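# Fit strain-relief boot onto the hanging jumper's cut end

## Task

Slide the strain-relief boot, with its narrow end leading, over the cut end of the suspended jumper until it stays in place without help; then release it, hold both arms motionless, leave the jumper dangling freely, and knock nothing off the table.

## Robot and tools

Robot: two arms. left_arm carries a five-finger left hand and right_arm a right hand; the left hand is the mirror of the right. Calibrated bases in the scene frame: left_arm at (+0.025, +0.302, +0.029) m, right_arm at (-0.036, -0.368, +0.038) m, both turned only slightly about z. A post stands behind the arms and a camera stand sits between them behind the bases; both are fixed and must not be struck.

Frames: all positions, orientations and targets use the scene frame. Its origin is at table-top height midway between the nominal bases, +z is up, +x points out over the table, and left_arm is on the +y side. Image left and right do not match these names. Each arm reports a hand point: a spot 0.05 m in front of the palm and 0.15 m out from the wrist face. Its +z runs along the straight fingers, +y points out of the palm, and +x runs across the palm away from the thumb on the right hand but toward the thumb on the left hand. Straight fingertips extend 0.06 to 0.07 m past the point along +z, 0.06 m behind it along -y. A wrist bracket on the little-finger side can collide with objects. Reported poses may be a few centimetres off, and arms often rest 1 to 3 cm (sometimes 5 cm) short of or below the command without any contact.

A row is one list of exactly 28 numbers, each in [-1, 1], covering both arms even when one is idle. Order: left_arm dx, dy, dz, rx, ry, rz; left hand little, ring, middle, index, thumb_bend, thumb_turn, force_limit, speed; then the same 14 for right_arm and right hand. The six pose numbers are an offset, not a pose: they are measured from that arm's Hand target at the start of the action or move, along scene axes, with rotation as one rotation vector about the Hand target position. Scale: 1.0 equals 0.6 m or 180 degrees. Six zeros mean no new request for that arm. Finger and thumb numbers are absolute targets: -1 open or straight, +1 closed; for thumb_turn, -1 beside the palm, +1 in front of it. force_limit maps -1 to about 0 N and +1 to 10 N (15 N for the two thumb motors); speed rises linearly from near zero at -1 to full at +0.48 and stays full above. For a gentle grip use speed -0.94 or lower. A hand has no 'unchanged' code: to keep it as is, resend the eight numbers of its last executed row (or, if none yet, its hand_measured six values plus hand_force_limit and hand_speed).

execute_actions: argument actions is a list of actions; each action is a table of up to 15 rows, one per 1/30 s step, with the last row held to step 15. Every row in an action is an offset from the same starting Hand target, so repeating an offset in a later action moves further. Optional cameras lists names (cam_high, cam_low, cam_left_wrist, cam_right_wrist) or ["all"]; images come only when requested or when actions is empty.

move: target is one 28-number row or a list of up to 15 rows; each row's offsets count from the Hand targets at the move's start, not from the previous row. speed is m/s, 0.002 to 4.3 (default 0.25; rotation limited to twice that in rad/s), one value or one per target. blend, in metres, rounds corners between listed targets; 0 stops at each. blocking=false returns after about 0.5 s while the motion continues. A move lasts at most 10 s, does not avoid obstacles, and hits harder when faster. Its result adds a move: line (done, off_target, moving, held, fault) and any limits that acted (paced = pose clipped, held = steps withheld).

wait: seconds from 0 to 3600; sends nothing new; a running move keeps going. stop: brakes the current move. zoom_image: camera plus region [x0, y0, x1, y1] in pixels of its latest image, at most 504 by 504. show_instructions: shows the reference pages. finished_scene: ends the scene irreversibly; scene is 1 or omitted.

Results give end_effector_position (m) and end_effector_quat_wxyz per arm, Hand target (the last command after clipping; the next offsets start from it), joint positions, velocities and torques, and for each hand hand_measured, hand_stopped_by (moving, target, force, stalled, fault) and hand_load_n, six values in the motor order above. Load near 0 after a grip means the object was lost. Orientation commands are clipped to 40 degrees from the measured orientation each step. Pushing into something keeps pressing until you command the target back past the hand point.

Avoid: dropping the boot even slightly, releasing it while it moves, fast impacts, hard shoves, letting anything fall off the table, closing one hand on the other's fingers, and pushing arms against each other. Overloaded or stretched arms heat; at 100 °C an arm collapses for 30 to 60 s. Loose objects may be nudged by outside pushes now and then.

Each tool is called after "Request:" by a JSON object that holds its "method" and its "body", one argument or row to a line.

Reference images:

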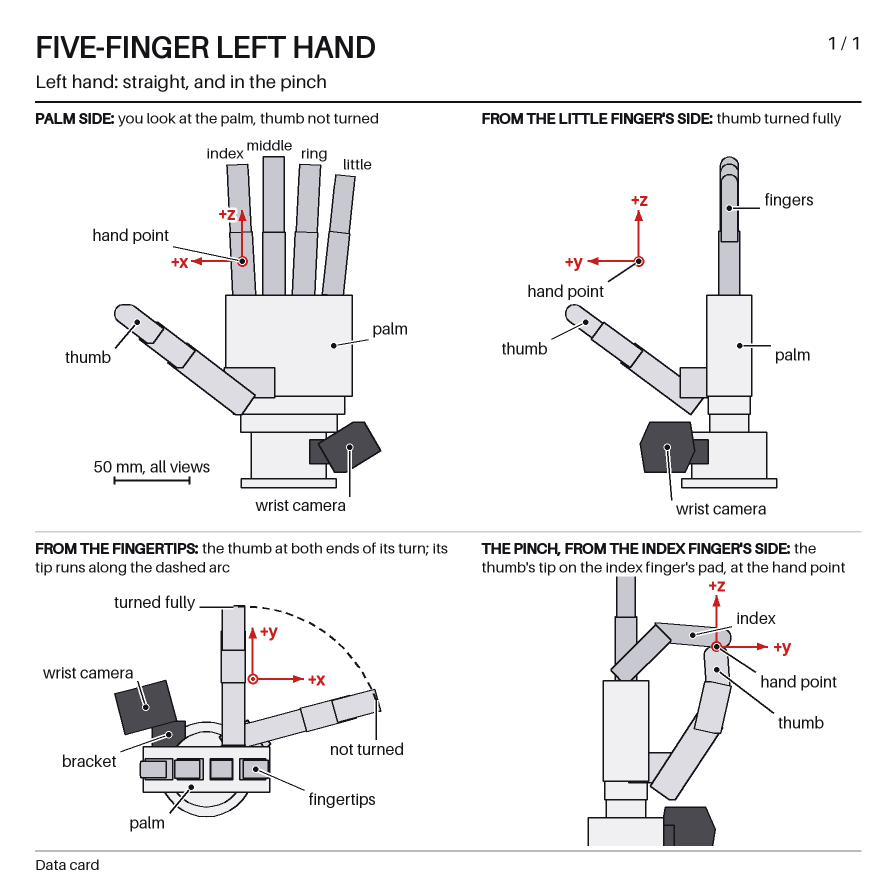

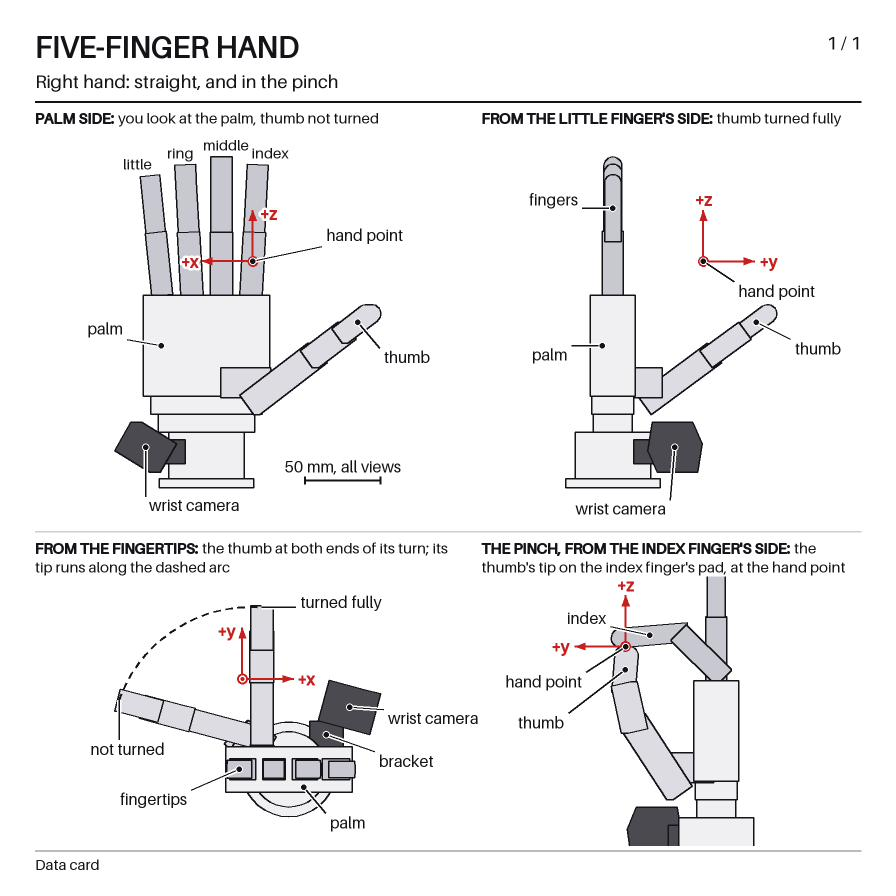

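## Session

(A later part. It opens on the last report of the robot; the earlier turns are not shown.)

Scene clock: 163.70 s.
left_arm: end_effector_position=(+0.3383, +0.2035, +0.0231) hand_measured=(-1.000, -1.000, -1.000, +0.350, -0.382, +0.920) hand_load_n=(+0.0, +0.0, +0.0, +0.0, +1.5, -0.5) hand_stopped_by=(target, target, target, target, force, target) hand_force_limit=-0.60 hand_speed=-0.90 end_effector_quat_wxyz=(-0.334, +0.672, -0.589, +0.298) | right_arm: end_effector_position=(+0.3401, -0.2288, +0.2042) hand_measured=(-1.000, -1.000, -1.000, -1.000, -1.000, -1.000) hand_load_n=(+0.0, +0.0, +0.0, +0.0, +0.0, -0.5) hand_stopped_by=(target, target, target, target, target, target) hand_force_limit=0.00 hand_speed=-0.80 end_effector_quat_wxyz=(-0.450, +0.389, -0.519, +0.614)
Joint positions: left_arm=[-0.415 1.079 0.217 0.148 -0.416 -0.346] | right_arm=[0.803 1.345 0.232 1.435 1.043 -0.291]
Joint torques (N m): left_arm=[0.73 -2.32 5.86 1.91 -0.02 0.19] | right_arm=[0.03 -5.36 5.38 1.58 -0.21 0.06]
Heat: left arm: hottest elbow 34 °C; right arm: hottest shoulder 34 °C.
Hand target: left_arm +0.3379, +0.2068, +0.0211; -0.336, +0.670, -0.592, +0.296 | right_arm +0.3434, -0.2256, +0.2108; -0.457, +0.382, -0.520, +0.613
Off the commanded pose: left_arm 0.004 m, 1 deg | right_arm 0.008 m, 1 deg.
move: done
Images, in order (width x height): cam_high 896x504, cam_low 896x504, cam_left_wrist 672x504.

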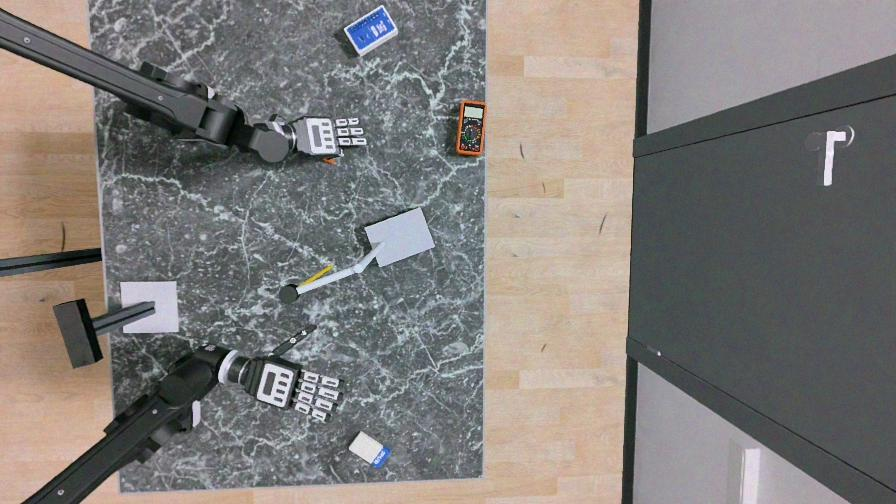

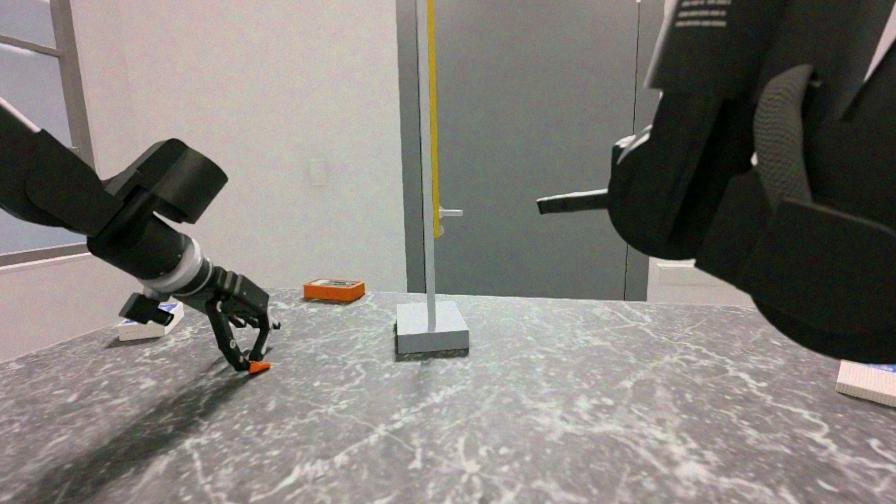

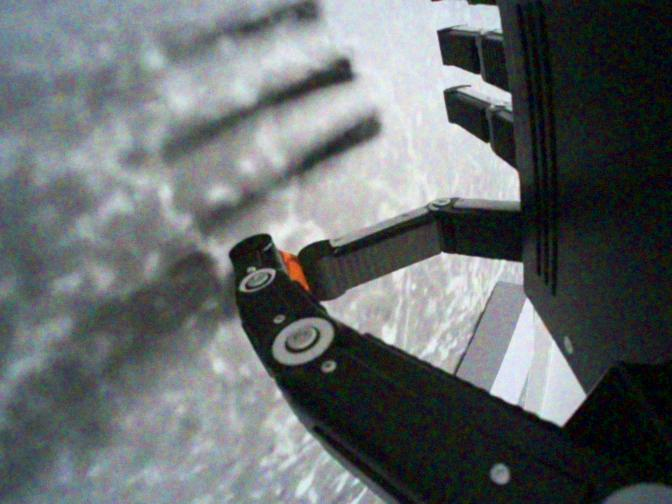

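Request:
{"method": "move", "body": {
  "target": [
    [0,0,0.003,0,0,0,-1,-1,-1,-0.2,-0.8,0.92,-0.6,-0.85,0,0,0,0,0,0,-1,-1,-1,-1,-1,-1,0,-0.8],
    [0,0,0.1,0,0,0,-1,-1,-1,-0.2,-0.8,1.0,-0.6,-0.5,0,0,0,0,0,0,-1,-1,-1,-1,-1,-1,0,-0.8],
    [0.0,0,0.1,0,0,0.31,-1,-1,-1,-0.2,-0.8,1.0,-0.6,-0.5,0,0,0,0,0,0,-1,-1,-1,-1,-1,-1,0,-0.8]
  ],
  "speed": 0.15,
  "cameras": ["cam_low","cam_left_wrist","cam_high"]
}}

Request:
{"method": "zoom_image", "body": {
  "camera": "cam_high",
  "region": [290, 120, 360, 190]
}}

Request:
{"method": "zoom_image", "body": {
  "camera": "cam_low",
  "region": [200, 320, 280, 400]
}}

Scene clock: 173.27 s.
left_arm: end_effector_position=(+0.3267, +0.2200, +0.0717) hand_measured=(-1.000, -1.000, -1.000, -0.200, -0.800, +1.000) hand_load_n=(+0.0, +0.0, +0.0, +0.0, +0.0, +0.0) hand_stopped_by=(target, target, target, target, target, target) hand_force_limit=-0.60 hand_speed=-0.50 end_effector_quat_wxyz=(-0.441, +0.866, -0.216, +0.092) | right_arm: end_effector_position=(+0.3401, -0.2288, +0.2042) hand_measured=(-1.000, -1.000, -1.000, -1.000, -1.000, -1.000) hand_load_n=(+0.0, +0.0, +0.0, +0.0, +0.0, -0.5) hand_stopped_by=(target, target, target, target, target, target) hand_force_limit=0.00 hand_speed=-0.80 end_effector_quat_wxyz=(-0.450, +0.389, -0.519, +0.614)
Joint positions: left_arm=[-0.679 1.356 0.687 -1.19 -0.902 -1.893] | right_arm=[0.803 1.345 0.232 1.435 1.043 -0.291]
Joint torques (N m): left_arm=[-1.08 -5.19 8.43 -0.98 -0.59 -0.09] | right_arm=[0.03 -5.01 5.53 1.65 -0.19 0.09]
Heat: left arm: hottest elbow 35 °C; right arm: hottest shoulder 34 °C.
Hand target: left_arm +0.3379, +0.2069, +0.0810; -0.436, +0.869, -0.210, +0.104 | right_arm +0.3434, -0.2256, +0.2108; -0.457, +0.382, -0.520, +0.613
Off the commanded pose: left_arm 0.020 m, 2 deg | right_arm 0.008 m, 1 deg.
move: off_target (left_arm); target 2's new numbers were sent with left_arm's hand 0.027 m and 2 deg from that target
Images, in order (width x height): cam_high 896x504, cam_low 896x504, cam_left_wrist 672x504.

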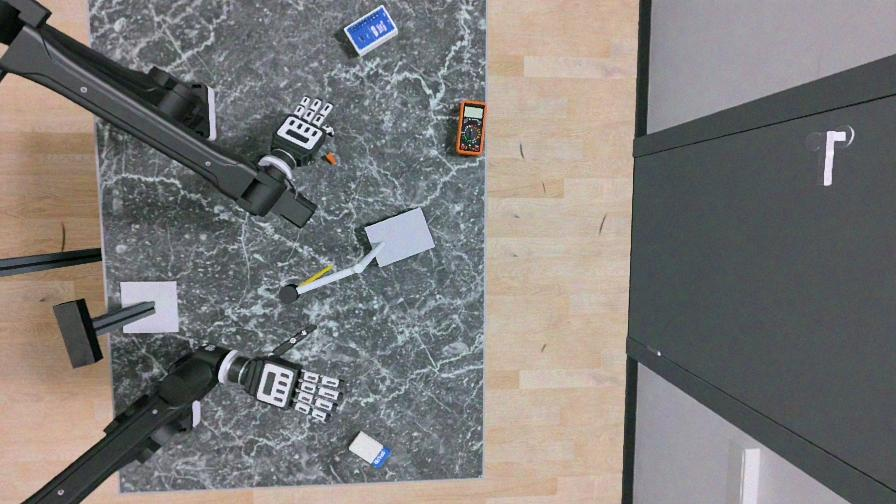

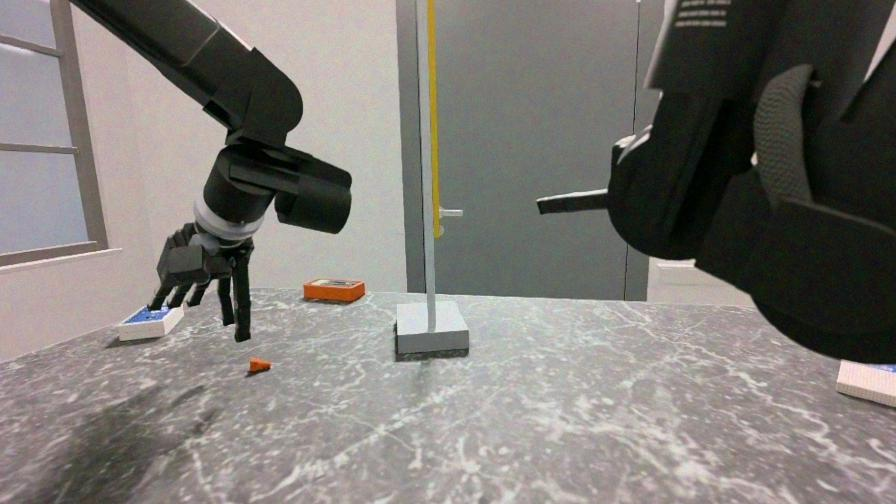

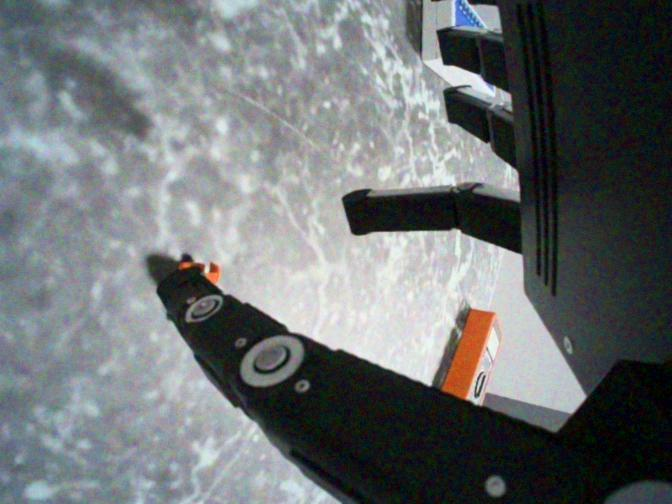

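Scaled by 7.200.

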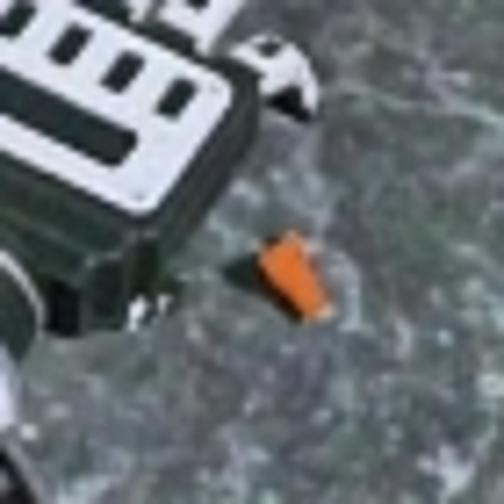

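Scaled by 6.300.

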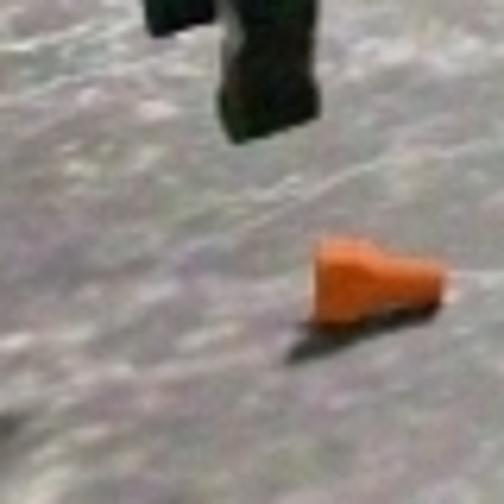

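Request:
{"method": "move", "body": {
  "target": [
    [-0.0037,-0.0227,0,0,0,-0.172,-1,-1,-0.2,-0.2,-0.8,1.0,-0.6,-0.5,0,0,0,0,0,0,-1,-1,-1,-1,-1,-1,0,-0.8],
    [-0.0037,-0.0227,-0.048,0,0,-0.172,-1,-1,-0.2,-0.2,-0.8,1.0,-0.6,-0.5,0,0,0,0,0,0,-1,-1,-1,-1,-1,-1,0,-0.8]
  ],
  "speed": 0.15,
  "cameras": ["cam_low","cam_left_wrist","cam_high"]
}}

Request:
{"method": "zoom_image", "body": {
  "camera": "cam_left_wrist",
  "region": [150, 160, 400, 360]
}}

Request:
{"method": "zoom_image", "body": {
  "camera": "cam_high",
  "region": [290, 120, 360, 190]
}}

Request:
{"method": "zoom_image", "body": {
  "camera": "cam_low",
  "region": [200, 320, 280, 400]
}}

Scene clock: 179.10 s.
left_arm: end_effector_position=(+0.3290, +0.1939, +0.0484) hand_measured=(-1.000, -1.000, -0.200, -0.200, -0.800, +1.000) hand_load_n=(+0.0, +0.0, +0.0, +0.0, +0.0, +0.0) hand_stopped_by=(target, target, target, target, target, target) hand_force_limit=-0.60 hand_speed=-0.50 end_effector_quat_wxyz=(-0.392, +0.781, -0.438, +0.212) | right_arm: end_effector_position=(+0.3401, -0.2288, +0.2042) hand_measured=(-1.000, -1.000, -1.000, -1.000, -1.000, -1.000) hand_load_n=(-0.5, +0.0, +0.0, +0.0, +0.0, -0.5) hand_stopped_by=(target, target, target, target, target, target) hand_force_limit=0.00 hand_speed=-0.80 end_effector_quat_wxyz=(-0.450, +0.389, -0.519, +0.614)
Joint positions: left_arm=[-0.669 1.121 0.411 -0.439 -0.848 -1.016] | right_arm=[0.803 1.345 0.232 1.435 1.043 -0.291]
Joint torques (N m): left_arm=[0.91 -3.49 7.02 1.51 -0.53 0.17] | right_arm=[-0.38 -5.07 5.46 1.68 -0.18 0.06]
Heat: left arm: hottest elbow 35 °C; right arm: hottest shoulder 34 °C.
Hand target: left_arm +0.3357, +0.1931, +0.0523; -0.392, +0.781, -0.434, +0.217 | right_arm +0.3434, -0.2256, +0.2108; -0.457, +0.382, -0.520, +0.613
Off the commanded pose: left_arm 0.008 m, 1 deg | right_arm 0.008 m, 1 deg.
move: done
Images, in order (width x height): cam_high 896x504, cam_low 896x504, cam_left_wrist 672x504.

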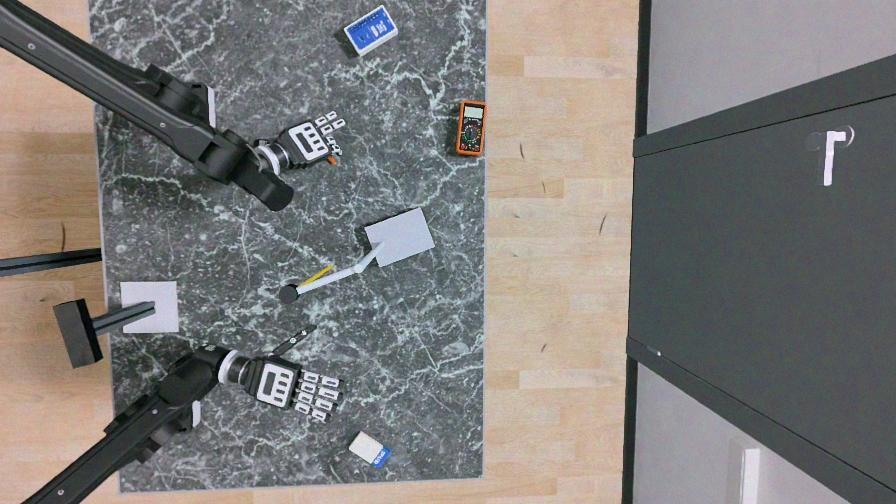

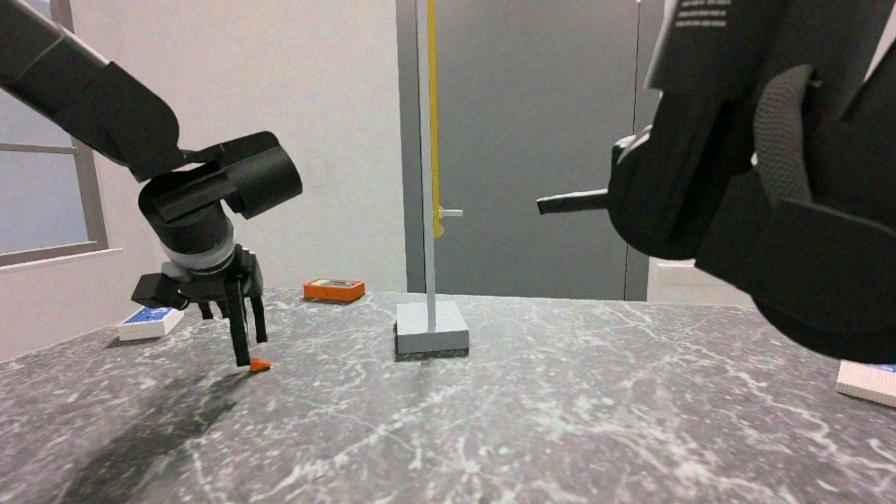

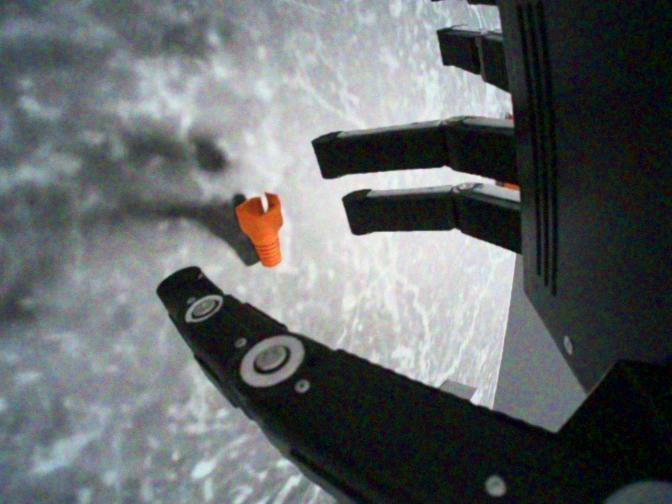

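Scaled by 2.016 from the camera's image (finer frame: 960x720).

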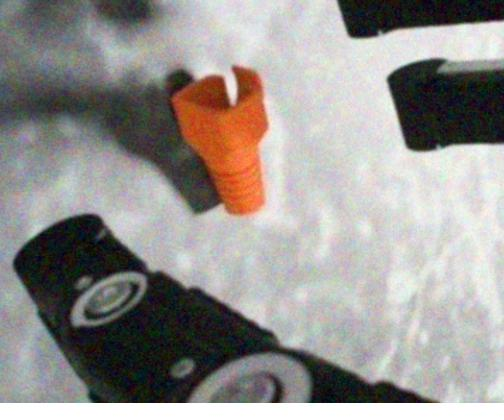

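Scaled by 7.200.

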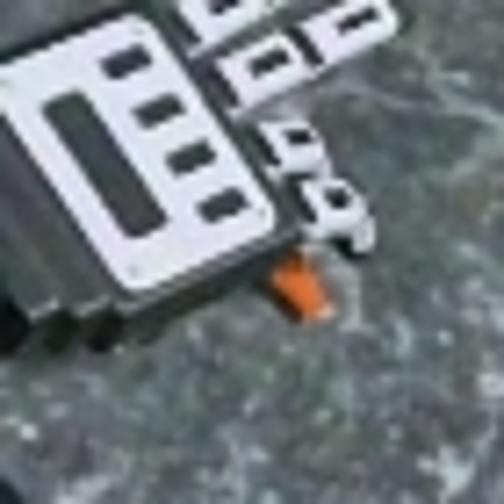

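Scaled by 6.300.

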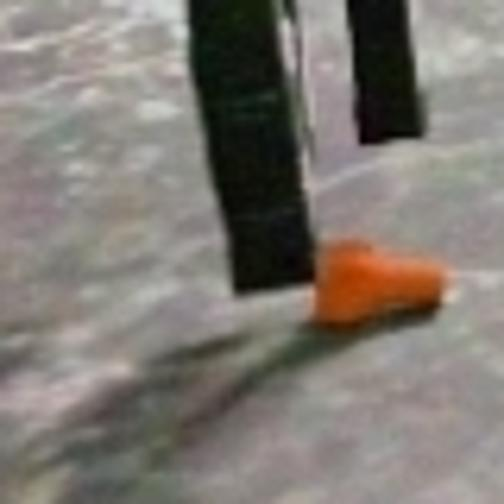

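Request:
{"method": "move", "body": {
  "target": [0.0083,-0.001,-0.037,0,0,0,-1,-1,-0.2,-0.2,-0.8,1.0,-0.6,-0.5,0,0,0,0,0,0,-1,-1,-1,-1,-1,-1,0,-0.8],
  "speed": 0.1,
  "cameras": ["cam_low","cam_left_wrist","cam_high"]
}}

Request:
{"method": "zoom_image", "body": {
  "camera": "cam_left_wrist",
  "region": [150, 130, 400, 330]
}}

Request:
{"method": "zoom_image", "body": {
  "camera": "cam_low",
  "region": [200, 320, 280, 400]
}}

Scene clock: 182.63 s.
left_arm: end_effector_position=(+0.3350, +0.1927, +0.0275) hand_measured=(-1.000, -1.000, -0.200, -0.200, -0.800, +1.000) hand_load_n=(+0.0, +0.0, +0.0, +0.0, +0.0, +0.0) hand_stopped_by=(target, target, target, target, target, target) hand_force_limit=-0.60 hand_speed=-0.50 end_effector_quat_wxyz=(-0.392, +0.781, -0.437, +0.213) | right_arm: end_effector_position=(+0.3401, -0.2288, +0.2042) hand_measured=(-1.000, -1.000, -1.000, -1.000, -1.000, -1.000) hand_load_n=(+0.0, +0.0, +0.0, +0.0, -0.5, +0.0) hand_stopped_by=(target, target, target, target, target, target) hand_force_limit=0.00 hand_speed=-0.80 end_effector_quat_wxyz=(-0.450, +0.389, -0.519, +0.614)
Joint positions: left_arm=[-0.658 1.206 0.391 -0.321 -0.844 -1.002] | right_arm=[0.803 1.345 0.232 1.435 1.043 -0.291]
Joint torques (N m): left_arm=[0.97 -3.72 6.39 1.51 -0.51 0.17] | right_arm=[0.15 -4.66 5.42 1.74 -0.19 0.1]
Heat: left arm: hottest elbow 35 °C; right arm: hottest shoulder 34 °C.
Hand target: left_arm +0.3406, +0.1926, +0.0300; -0.392, +0.781, -0.435, +0.217 | right_arm +0.3434, -0.2256, +0.2108; -0.457, +0.382, -0.520, +0.613
Off the commanded pose: left_arm 0.006 m, 1 deg | right_arm 0.008 m, 1 deg.
move: done
Images, in order (width x height): cam_high 896x504, cam_low 896x504, cam_left_wrist 672x504.

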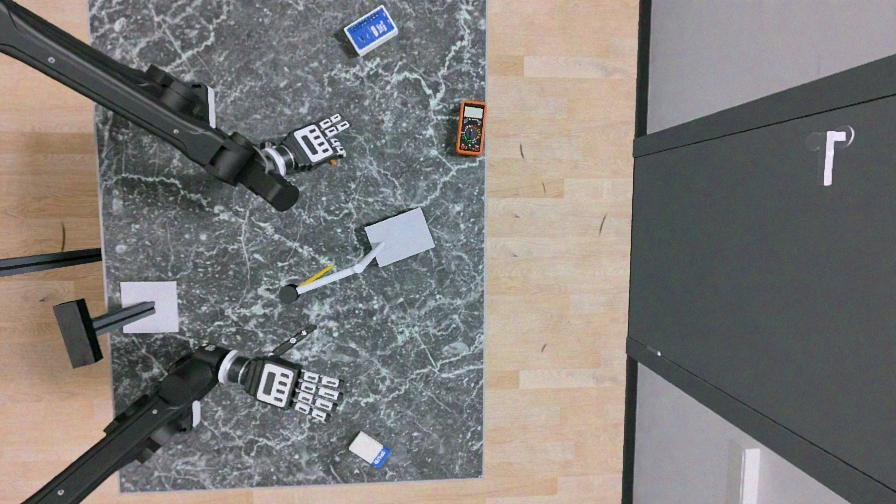

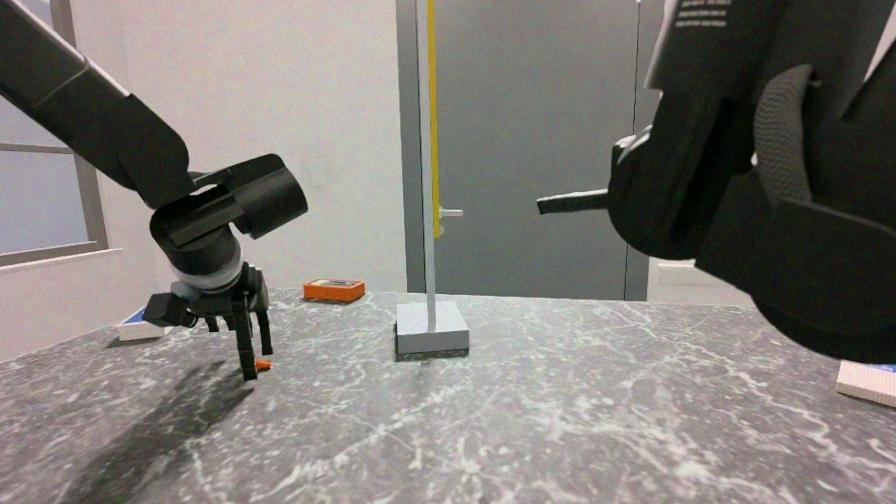

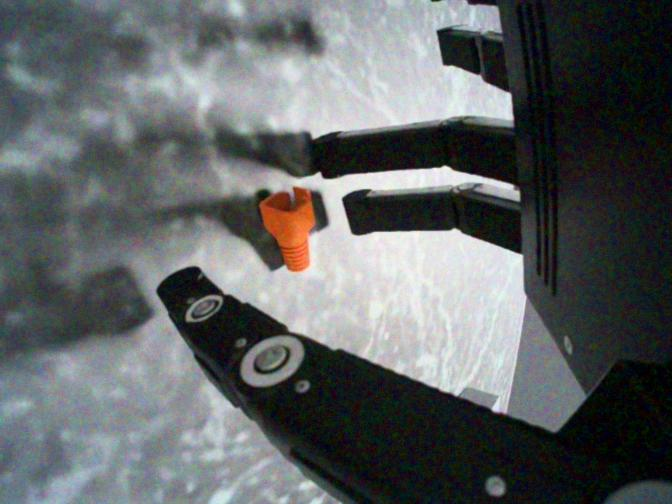

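Scaled by 2.016 from the camera's image (finer frame: 960x720).

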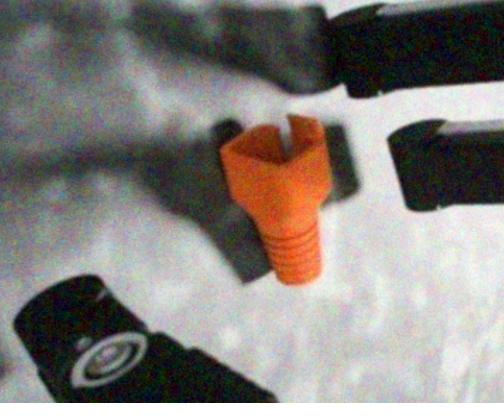

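Scaled by 6.300.

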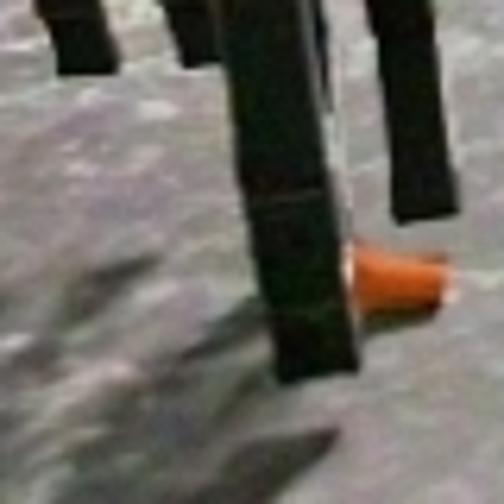

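Request:
{"method": "move", "body": {
  "target": [0.0,0,-0.0125,0,0,0,-1,-1,-0.2,-0.2,-0.8,1.0,-0.6,-0.5,0,0,0,0,0,0,-1,-1,-1,-1,-1,-1,0,-0.8],
  "speed": 0.06,
  "cameras": ["cam_low","cam_left_wrist"]
}}

Request:
{"method": "zoom_image", "body": {
  "camera": "cam_left_wrist",
  "region": [150, 130, 400, 330]
}}

Scene clock: 183.80 s.
left_arm: end_effector_position=(+0.3394, +0.1908, +0.0256) hand_measured=(-1.000, -1.000, -0.200, -0.200, -0.800, +1.000) hand_load_n=(+0.0, +0.0, +0.0, +0.0, +0.0, +0.0) hand_stopped_by=(target, target, target, target, target, target) hand_force_limit=-0.60 hand_speed=-0.50 end_effector_quat_wxyz=(-0.393, +0.781, -0.433, +0.220) | right_arm: end_effector_position=(+0.3401, -0.2288, +0.2042) hand_measured=(-1.000, -1.000, -1.000, -1.000, -1.000, -1.000) hand_load_n=(+0.0, -0.5, +0.0, -0.5, +0.0, -0.5) hand_stopped_by=(target, target, target, target, target, target) hand_force_limit=0.00 hand_speed=-0.80 end_effector_quat_wxyz=(-0.450, +0.389, -0.519, +0.614)
Joint positions: left_arm=[-0.657 1.224 0.389 -0.284 -0.847 -1] | right_arm=[0.803 1.345 0.232 1.435 1.043 -0.291]
Joint torques (N m): left_arm=[0.85 -3.14 5.78 1.48 -0.35 0.15] | right_arm=[0.38 -4.31 5.33 1.89 -0.15 0.08]
Heat: left arm: hottest elbow 35 °C; right arm: hottest shoulder 34 °C.
Hand target: left_arm +0.3407, +0.1926, +0.0225; -0.392, +0.781, -0.434, +0.217 | right_arm +0.3434, -0.2256, +0.2108; -0.457, +0.382, -0.520, +0.613
Off the commanded pose: left_arm 0.004 m, 0 deg | right_arm 0.008 m, 1 deg.
move: done

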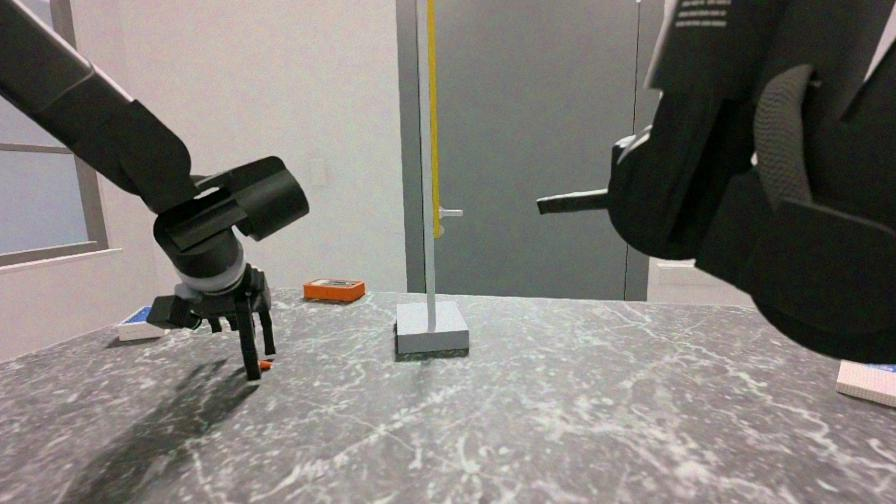

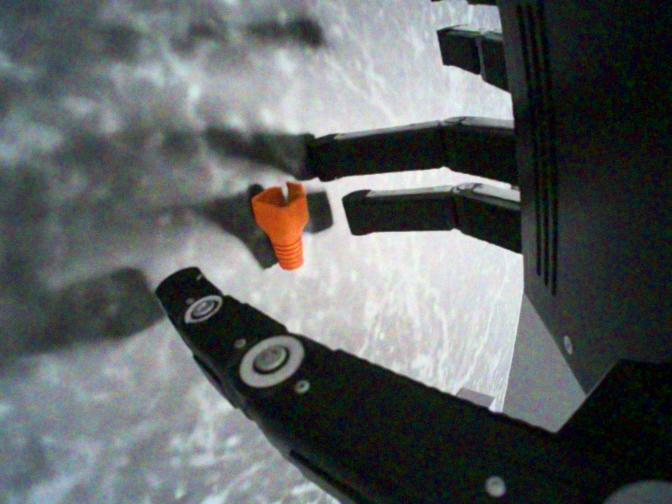

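Scaled by 2.016 from the camera's image (finer frame: 960x720).

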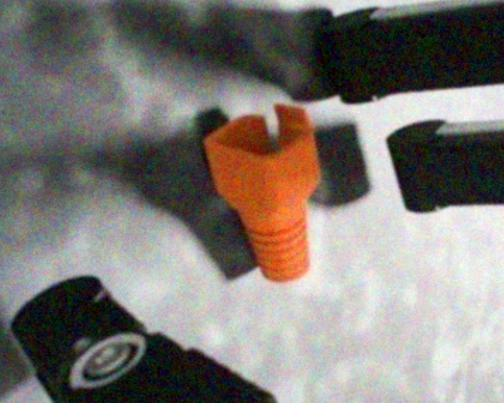

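Request:
{"method": "move", "body": {
  "target": [-0.003,0,-0.011,0,0,0,-1,-1,-0.2,-0.2,-0.8,1.0,-0.6,-0.5,0,0,0,0,0,0,-1,-1,-1,-1,-1,-1,0,-0.8],
  "speed": 0.06,
  "cameras": ["cam_low","cam_left_wrist"]
}}

Request:
{"method": "zoom_image", "body": {
  "camera": "cam_left_wrist",
  "region": [150, 130, 400, 330]
}}

Request:
{"method": "zoom_image", "body": {
  "camera": "cam_low",
  "region": [200, 320, 280, 400]
}}

Scene clock: 185.37 s.
left_arm: end_effector_position=(+0.3411, +0.1916, +0.0245) hand_measured=(-1.000, -1.000, -0.200, -0.200, -0.800, +1.000) hand_load_n=(-0.5, +0.0, -3.5, +0.0, +0.0, +0.0) hand_stopped_by=(target, target, target, target, target, target) hand_force_limit=-0.60 hand_speed=-0.50 end_effector_quat_wxyz=(-0.396, +0.780, -0.429, +0.223) | right_arm: end_effector_position=(+0.3401, -0.2288, +0.2042) hand_measured=(-1.000, -1.000, -1.000, -1.000, -1.000, -1.000) hand_load_n=(+0.0, +0.0, +0.0, +0.0, +0.0, -0.5) hand_stopped_by=(target, target, target, target, target, target) hand_force_limit=0.00 hand_speed=-0.80 end_effector_quat_wxyz=(-0.450, +0.389, -0.519, +0.614)
Joint positions: left_arm=[-0.657 1.232 0.384 -0.262 -0.857 -0.999] | right_arm=[0.803 1.345 0.232 1.435 1.043 -0.291]
Joint torques (N m): left_arm=[0.44 -2.49 5.31 1.59 -0.09 0.08] | right_arm=[-0.09 -4.84 5.31 1.76 -0.19 0.09]
Heat: left arm: hottest elbow 35 °C; right arm: hottest shoulder 34 °C.
Hand target: left_arm +0.3390, +0.1926, +0.0160; -0.392, +0.781, -0.434, +0.217 | right_arm +0.3434, -0.2256, +0.2108; -0.457, +0.382, -0.520, +0.613
Off the commanded pose: left_arm 0.009 m, 1 deg | right_arm 0.008 m, 1 deg.
move: done

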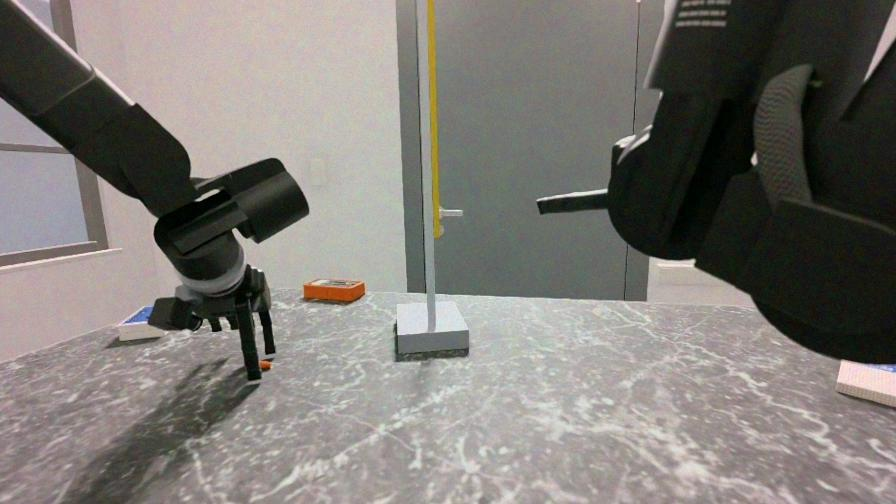

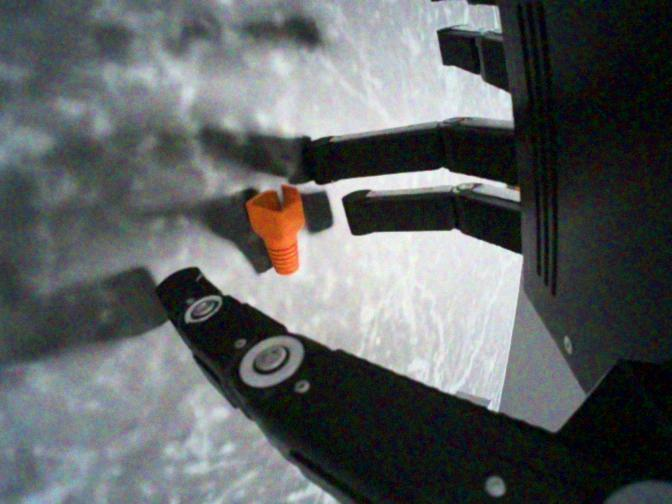

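Scaled by 2.016 from the camera's image (finer frame: 960x720).

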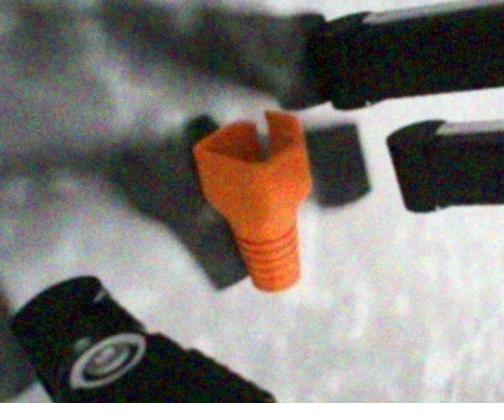

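Scaled by 6.300.

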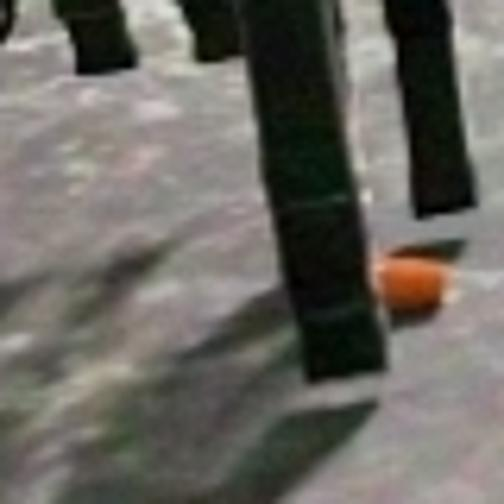

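Request:
{"method": "move", "body": {
  "target": [
    [0.0158,0.0058,0.03,0,0,0,-1,-1,0.25,0.0,-0.75,1.0,-0.6,-0.6,0,0,0,0,0,0,-1,-1,-1,-1,-1,-1,0,-0.8]
  ],
  "speed": 0.06,
  "cameras": ["cam_low","cam_left_wrist"]
}}

Request:
{"method": "zoom_image", "body": {
  "camera": "cam_left_wrist",
  "region": [150, 130, 400, 330]
}}

Scene clock: 189.17 s.
left_arm: end_effector_position=(+0.3398, +0.1983, +0.0242) hand_measured=(-1.000, -1.000, +0.250, +0.000, -0.750, +1.000) hand_load_n=(+0.0, +0.0, +0.0, +0.0, +0.0, +0.0) hand_stopped_by=(target, target, target, target, target, target) hand_force_limit=-0.60 hand_speed=-0.60 end_effector_quat_wxyz=(-0.392, +0.781, -0.437, +0.212) | right_arm: end_effector_position=(+0.3401, -0.2288, +0.2042) hand_measured=(-1.000, -1.000, -1.000, -1.000, -1.000, -1.000) hand_load_n=(+0.0, +0.0, +0.0, +0.0, +0.0, +0.0) hand_stopped_by=(target, target, target, target, target, target) hand_force_limit=0.00 hand_speed=-0.80 end_effector_quat_wxyz=(-0.450, +0.389, -0.519, +0.614)
Joint positions: left_arm=[-0.628 1.217 0.384 -0.275 -0.831 -0.962] | right_arm=[0.803 1.345 0.232 1.435 1.043 -0.291]
Joint torques (N m): left_arm=[0.79 -4.72 7.45 0.32 -0.5 0.18] | right_arm=[-0.15 -4.95 5.52 1.83 -0.21 0.12]
Heat: left arm: hottest elbow 35 °C; right arm: hottest shoulder 34 °C.
Hand target: left_arm +0.3484, +0.1961, +0.0339; -0.392, +0.781, -0.435, +0.217 | right_arm +0.3434, -0.2256, +0.2108; -0.457, +0.382, -0.520, +0.613
Off the commanded pose: left_arm 0.013 m, 1 deg | right_arm 0.008 m, 1 deg.
move: off_target (left_arm)

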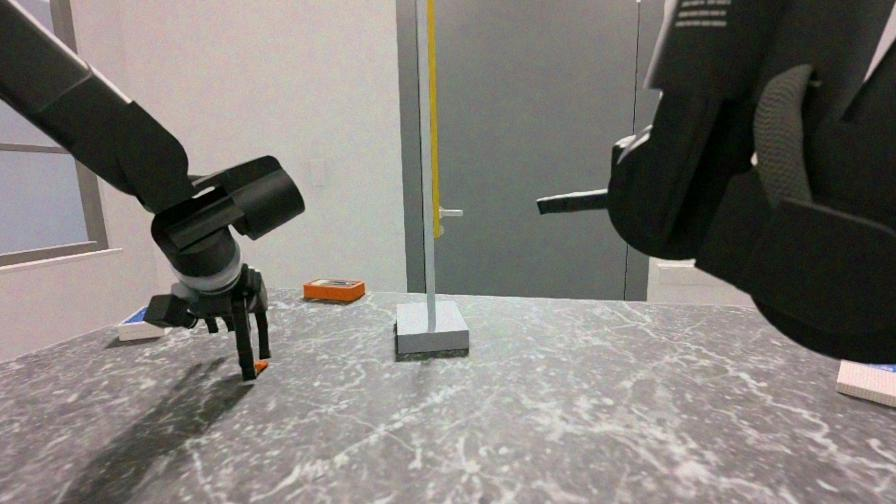

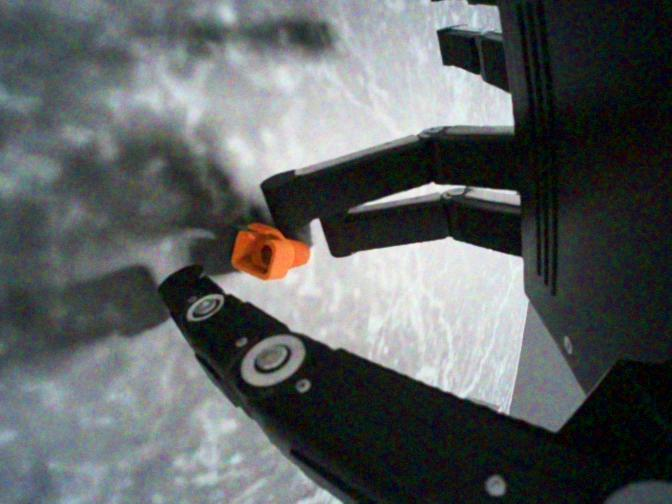

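Scaled by 2.016 from the camera's image (finer frame: 960x720).

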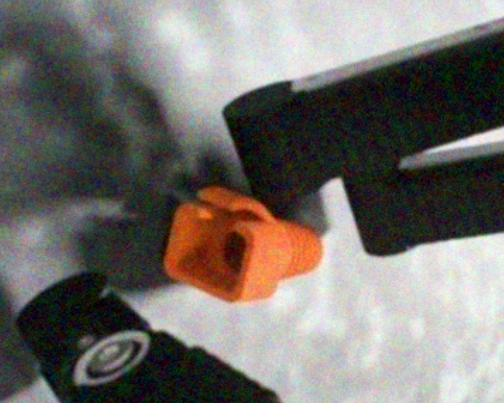

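Request:
{"method": "move", "body": {
  "target": [0.0,0.0,0.05,0,0,0,-1,-1,0.25,0.0,-0.75,1.0,-0.6,-0.6,0,0,0,0,0,0,-1,-1,-1,-1,-1,-1,0,-0.8],
  "speed": 0.1,
  "cameras": ["cam_low","cam_left_wrist","cam_high"]
}}

Request:
{"method": "zoom_image", "body": {
  "camera": "cam_high",
  "region": [290, 120, 360, 190]
}}

Request:
{"method": "zoom_image", "body": {
  "camera": "cam_low",
  "region": [200, 320, 280, 400]
}}

Scene clock: 191.23 s.
left_arm: end_effector_position=(+0.3340, +0.2030, +0.0479) hand_measured=(-1.000, -1.000, +0.250, +0.000, -0.750, +1.000) hand_load_n=(+0.0, +0.0, +0.0, +0.0, +0.0, +0.0) hand_stopped_by=(target, target, target, target, target, target) hand_force_limit=-0.60 hand_speed=-0.60 end_effector_quat_wxyz=(-0.393, +0.780, -0.441, +0.205) | right_arm: end_effector_position=(+0.3401, -0.2288, +0.2042) hand_measured=(-1.000, -1.000, -1.000, -1.000, -1.000, -1.000) hand_load_n=(+0.0, -0.5, +0.0, +0.0, +0.0, -0.5) hand_stopped_by=(target, target, target, target, target, target) hand_force_limit=0.00 hand_speed=-0.80 end_effector_quat_wxyz=(-0.450, +0.389, -0.519, +0.614)
Joint positions: left_arm=[-0.626 1.119 0.409 -0.409 -0.83 -0.957] | right_arm=[0.803 1.345 0.232 1.435 1.043 -0.291]
Joint torques (N m): left_arm=[0.79 -3.72 9.24 0.32 -0.52 0.13] | right_arm=[-0.67 -5.19 5.42 1.8 -0.19 0.04]
Heat: left arm: hottest elbow 35 °C; right arm: hottest shoulder 34 °C.
Hand target: left_arm +0.3485, +0.1961, +0.0640; -0.392, +0.781, -0.434, +0.217 | right_arm +0.3434, -0.2256, +0.2108; -0.457, +0.382, -0.520, +0.613
Off the commanded pose: left_arm 0.023 m, 2 deg | right_arm 0.008 m, 1 deg.
move: off_target (left_arm)
Images, in order (width x height): cam_high 896x504, cam_low 896x504, cam_left_wrist 672x504.

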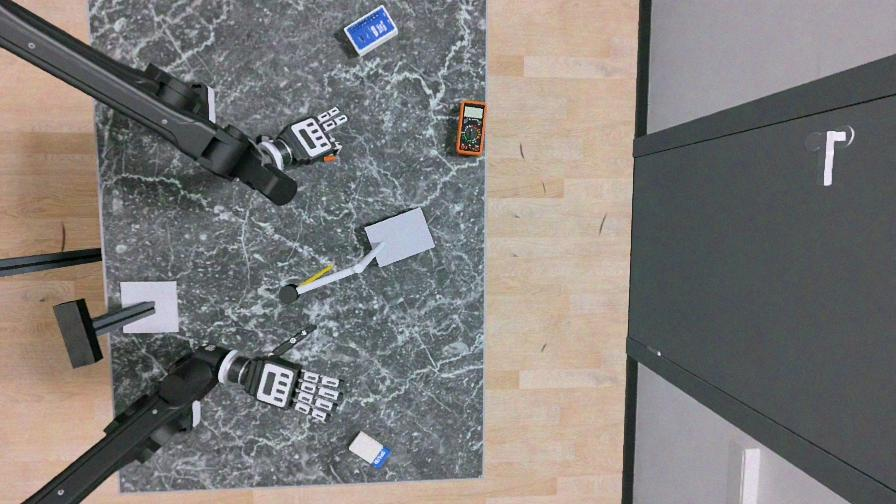

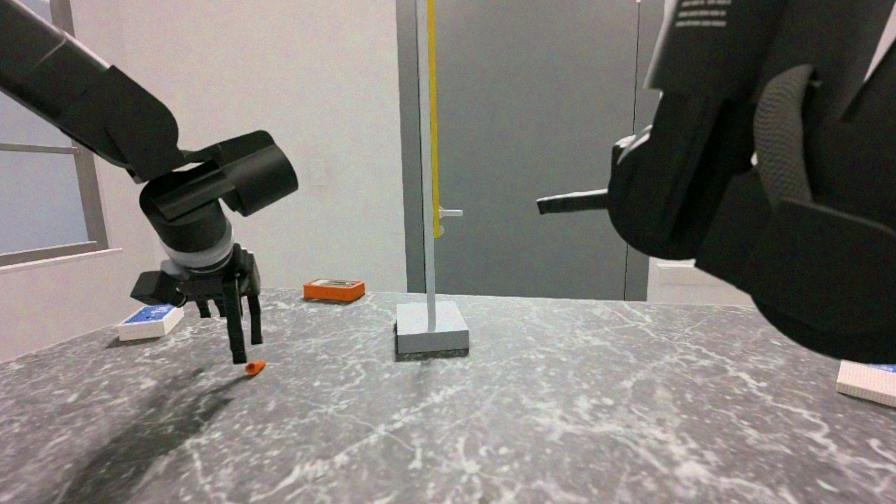

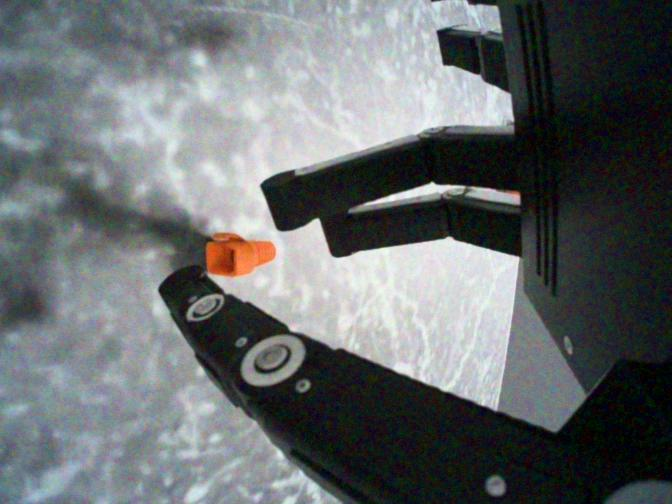

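Scaled by 7.200.

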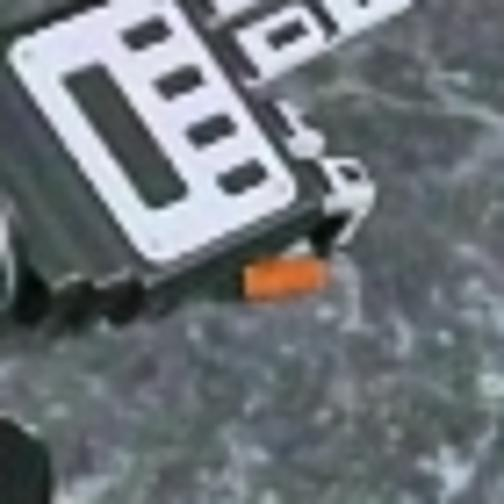

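Scaled by 6.300.

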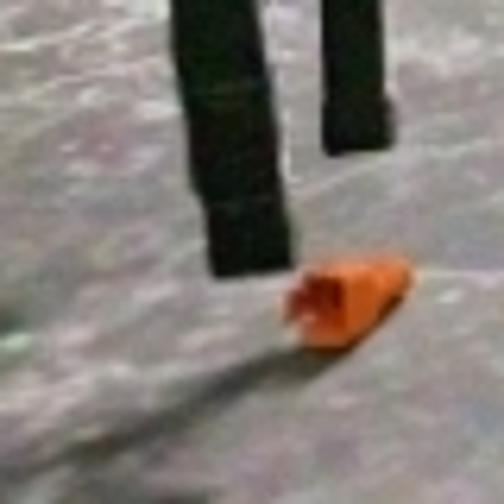

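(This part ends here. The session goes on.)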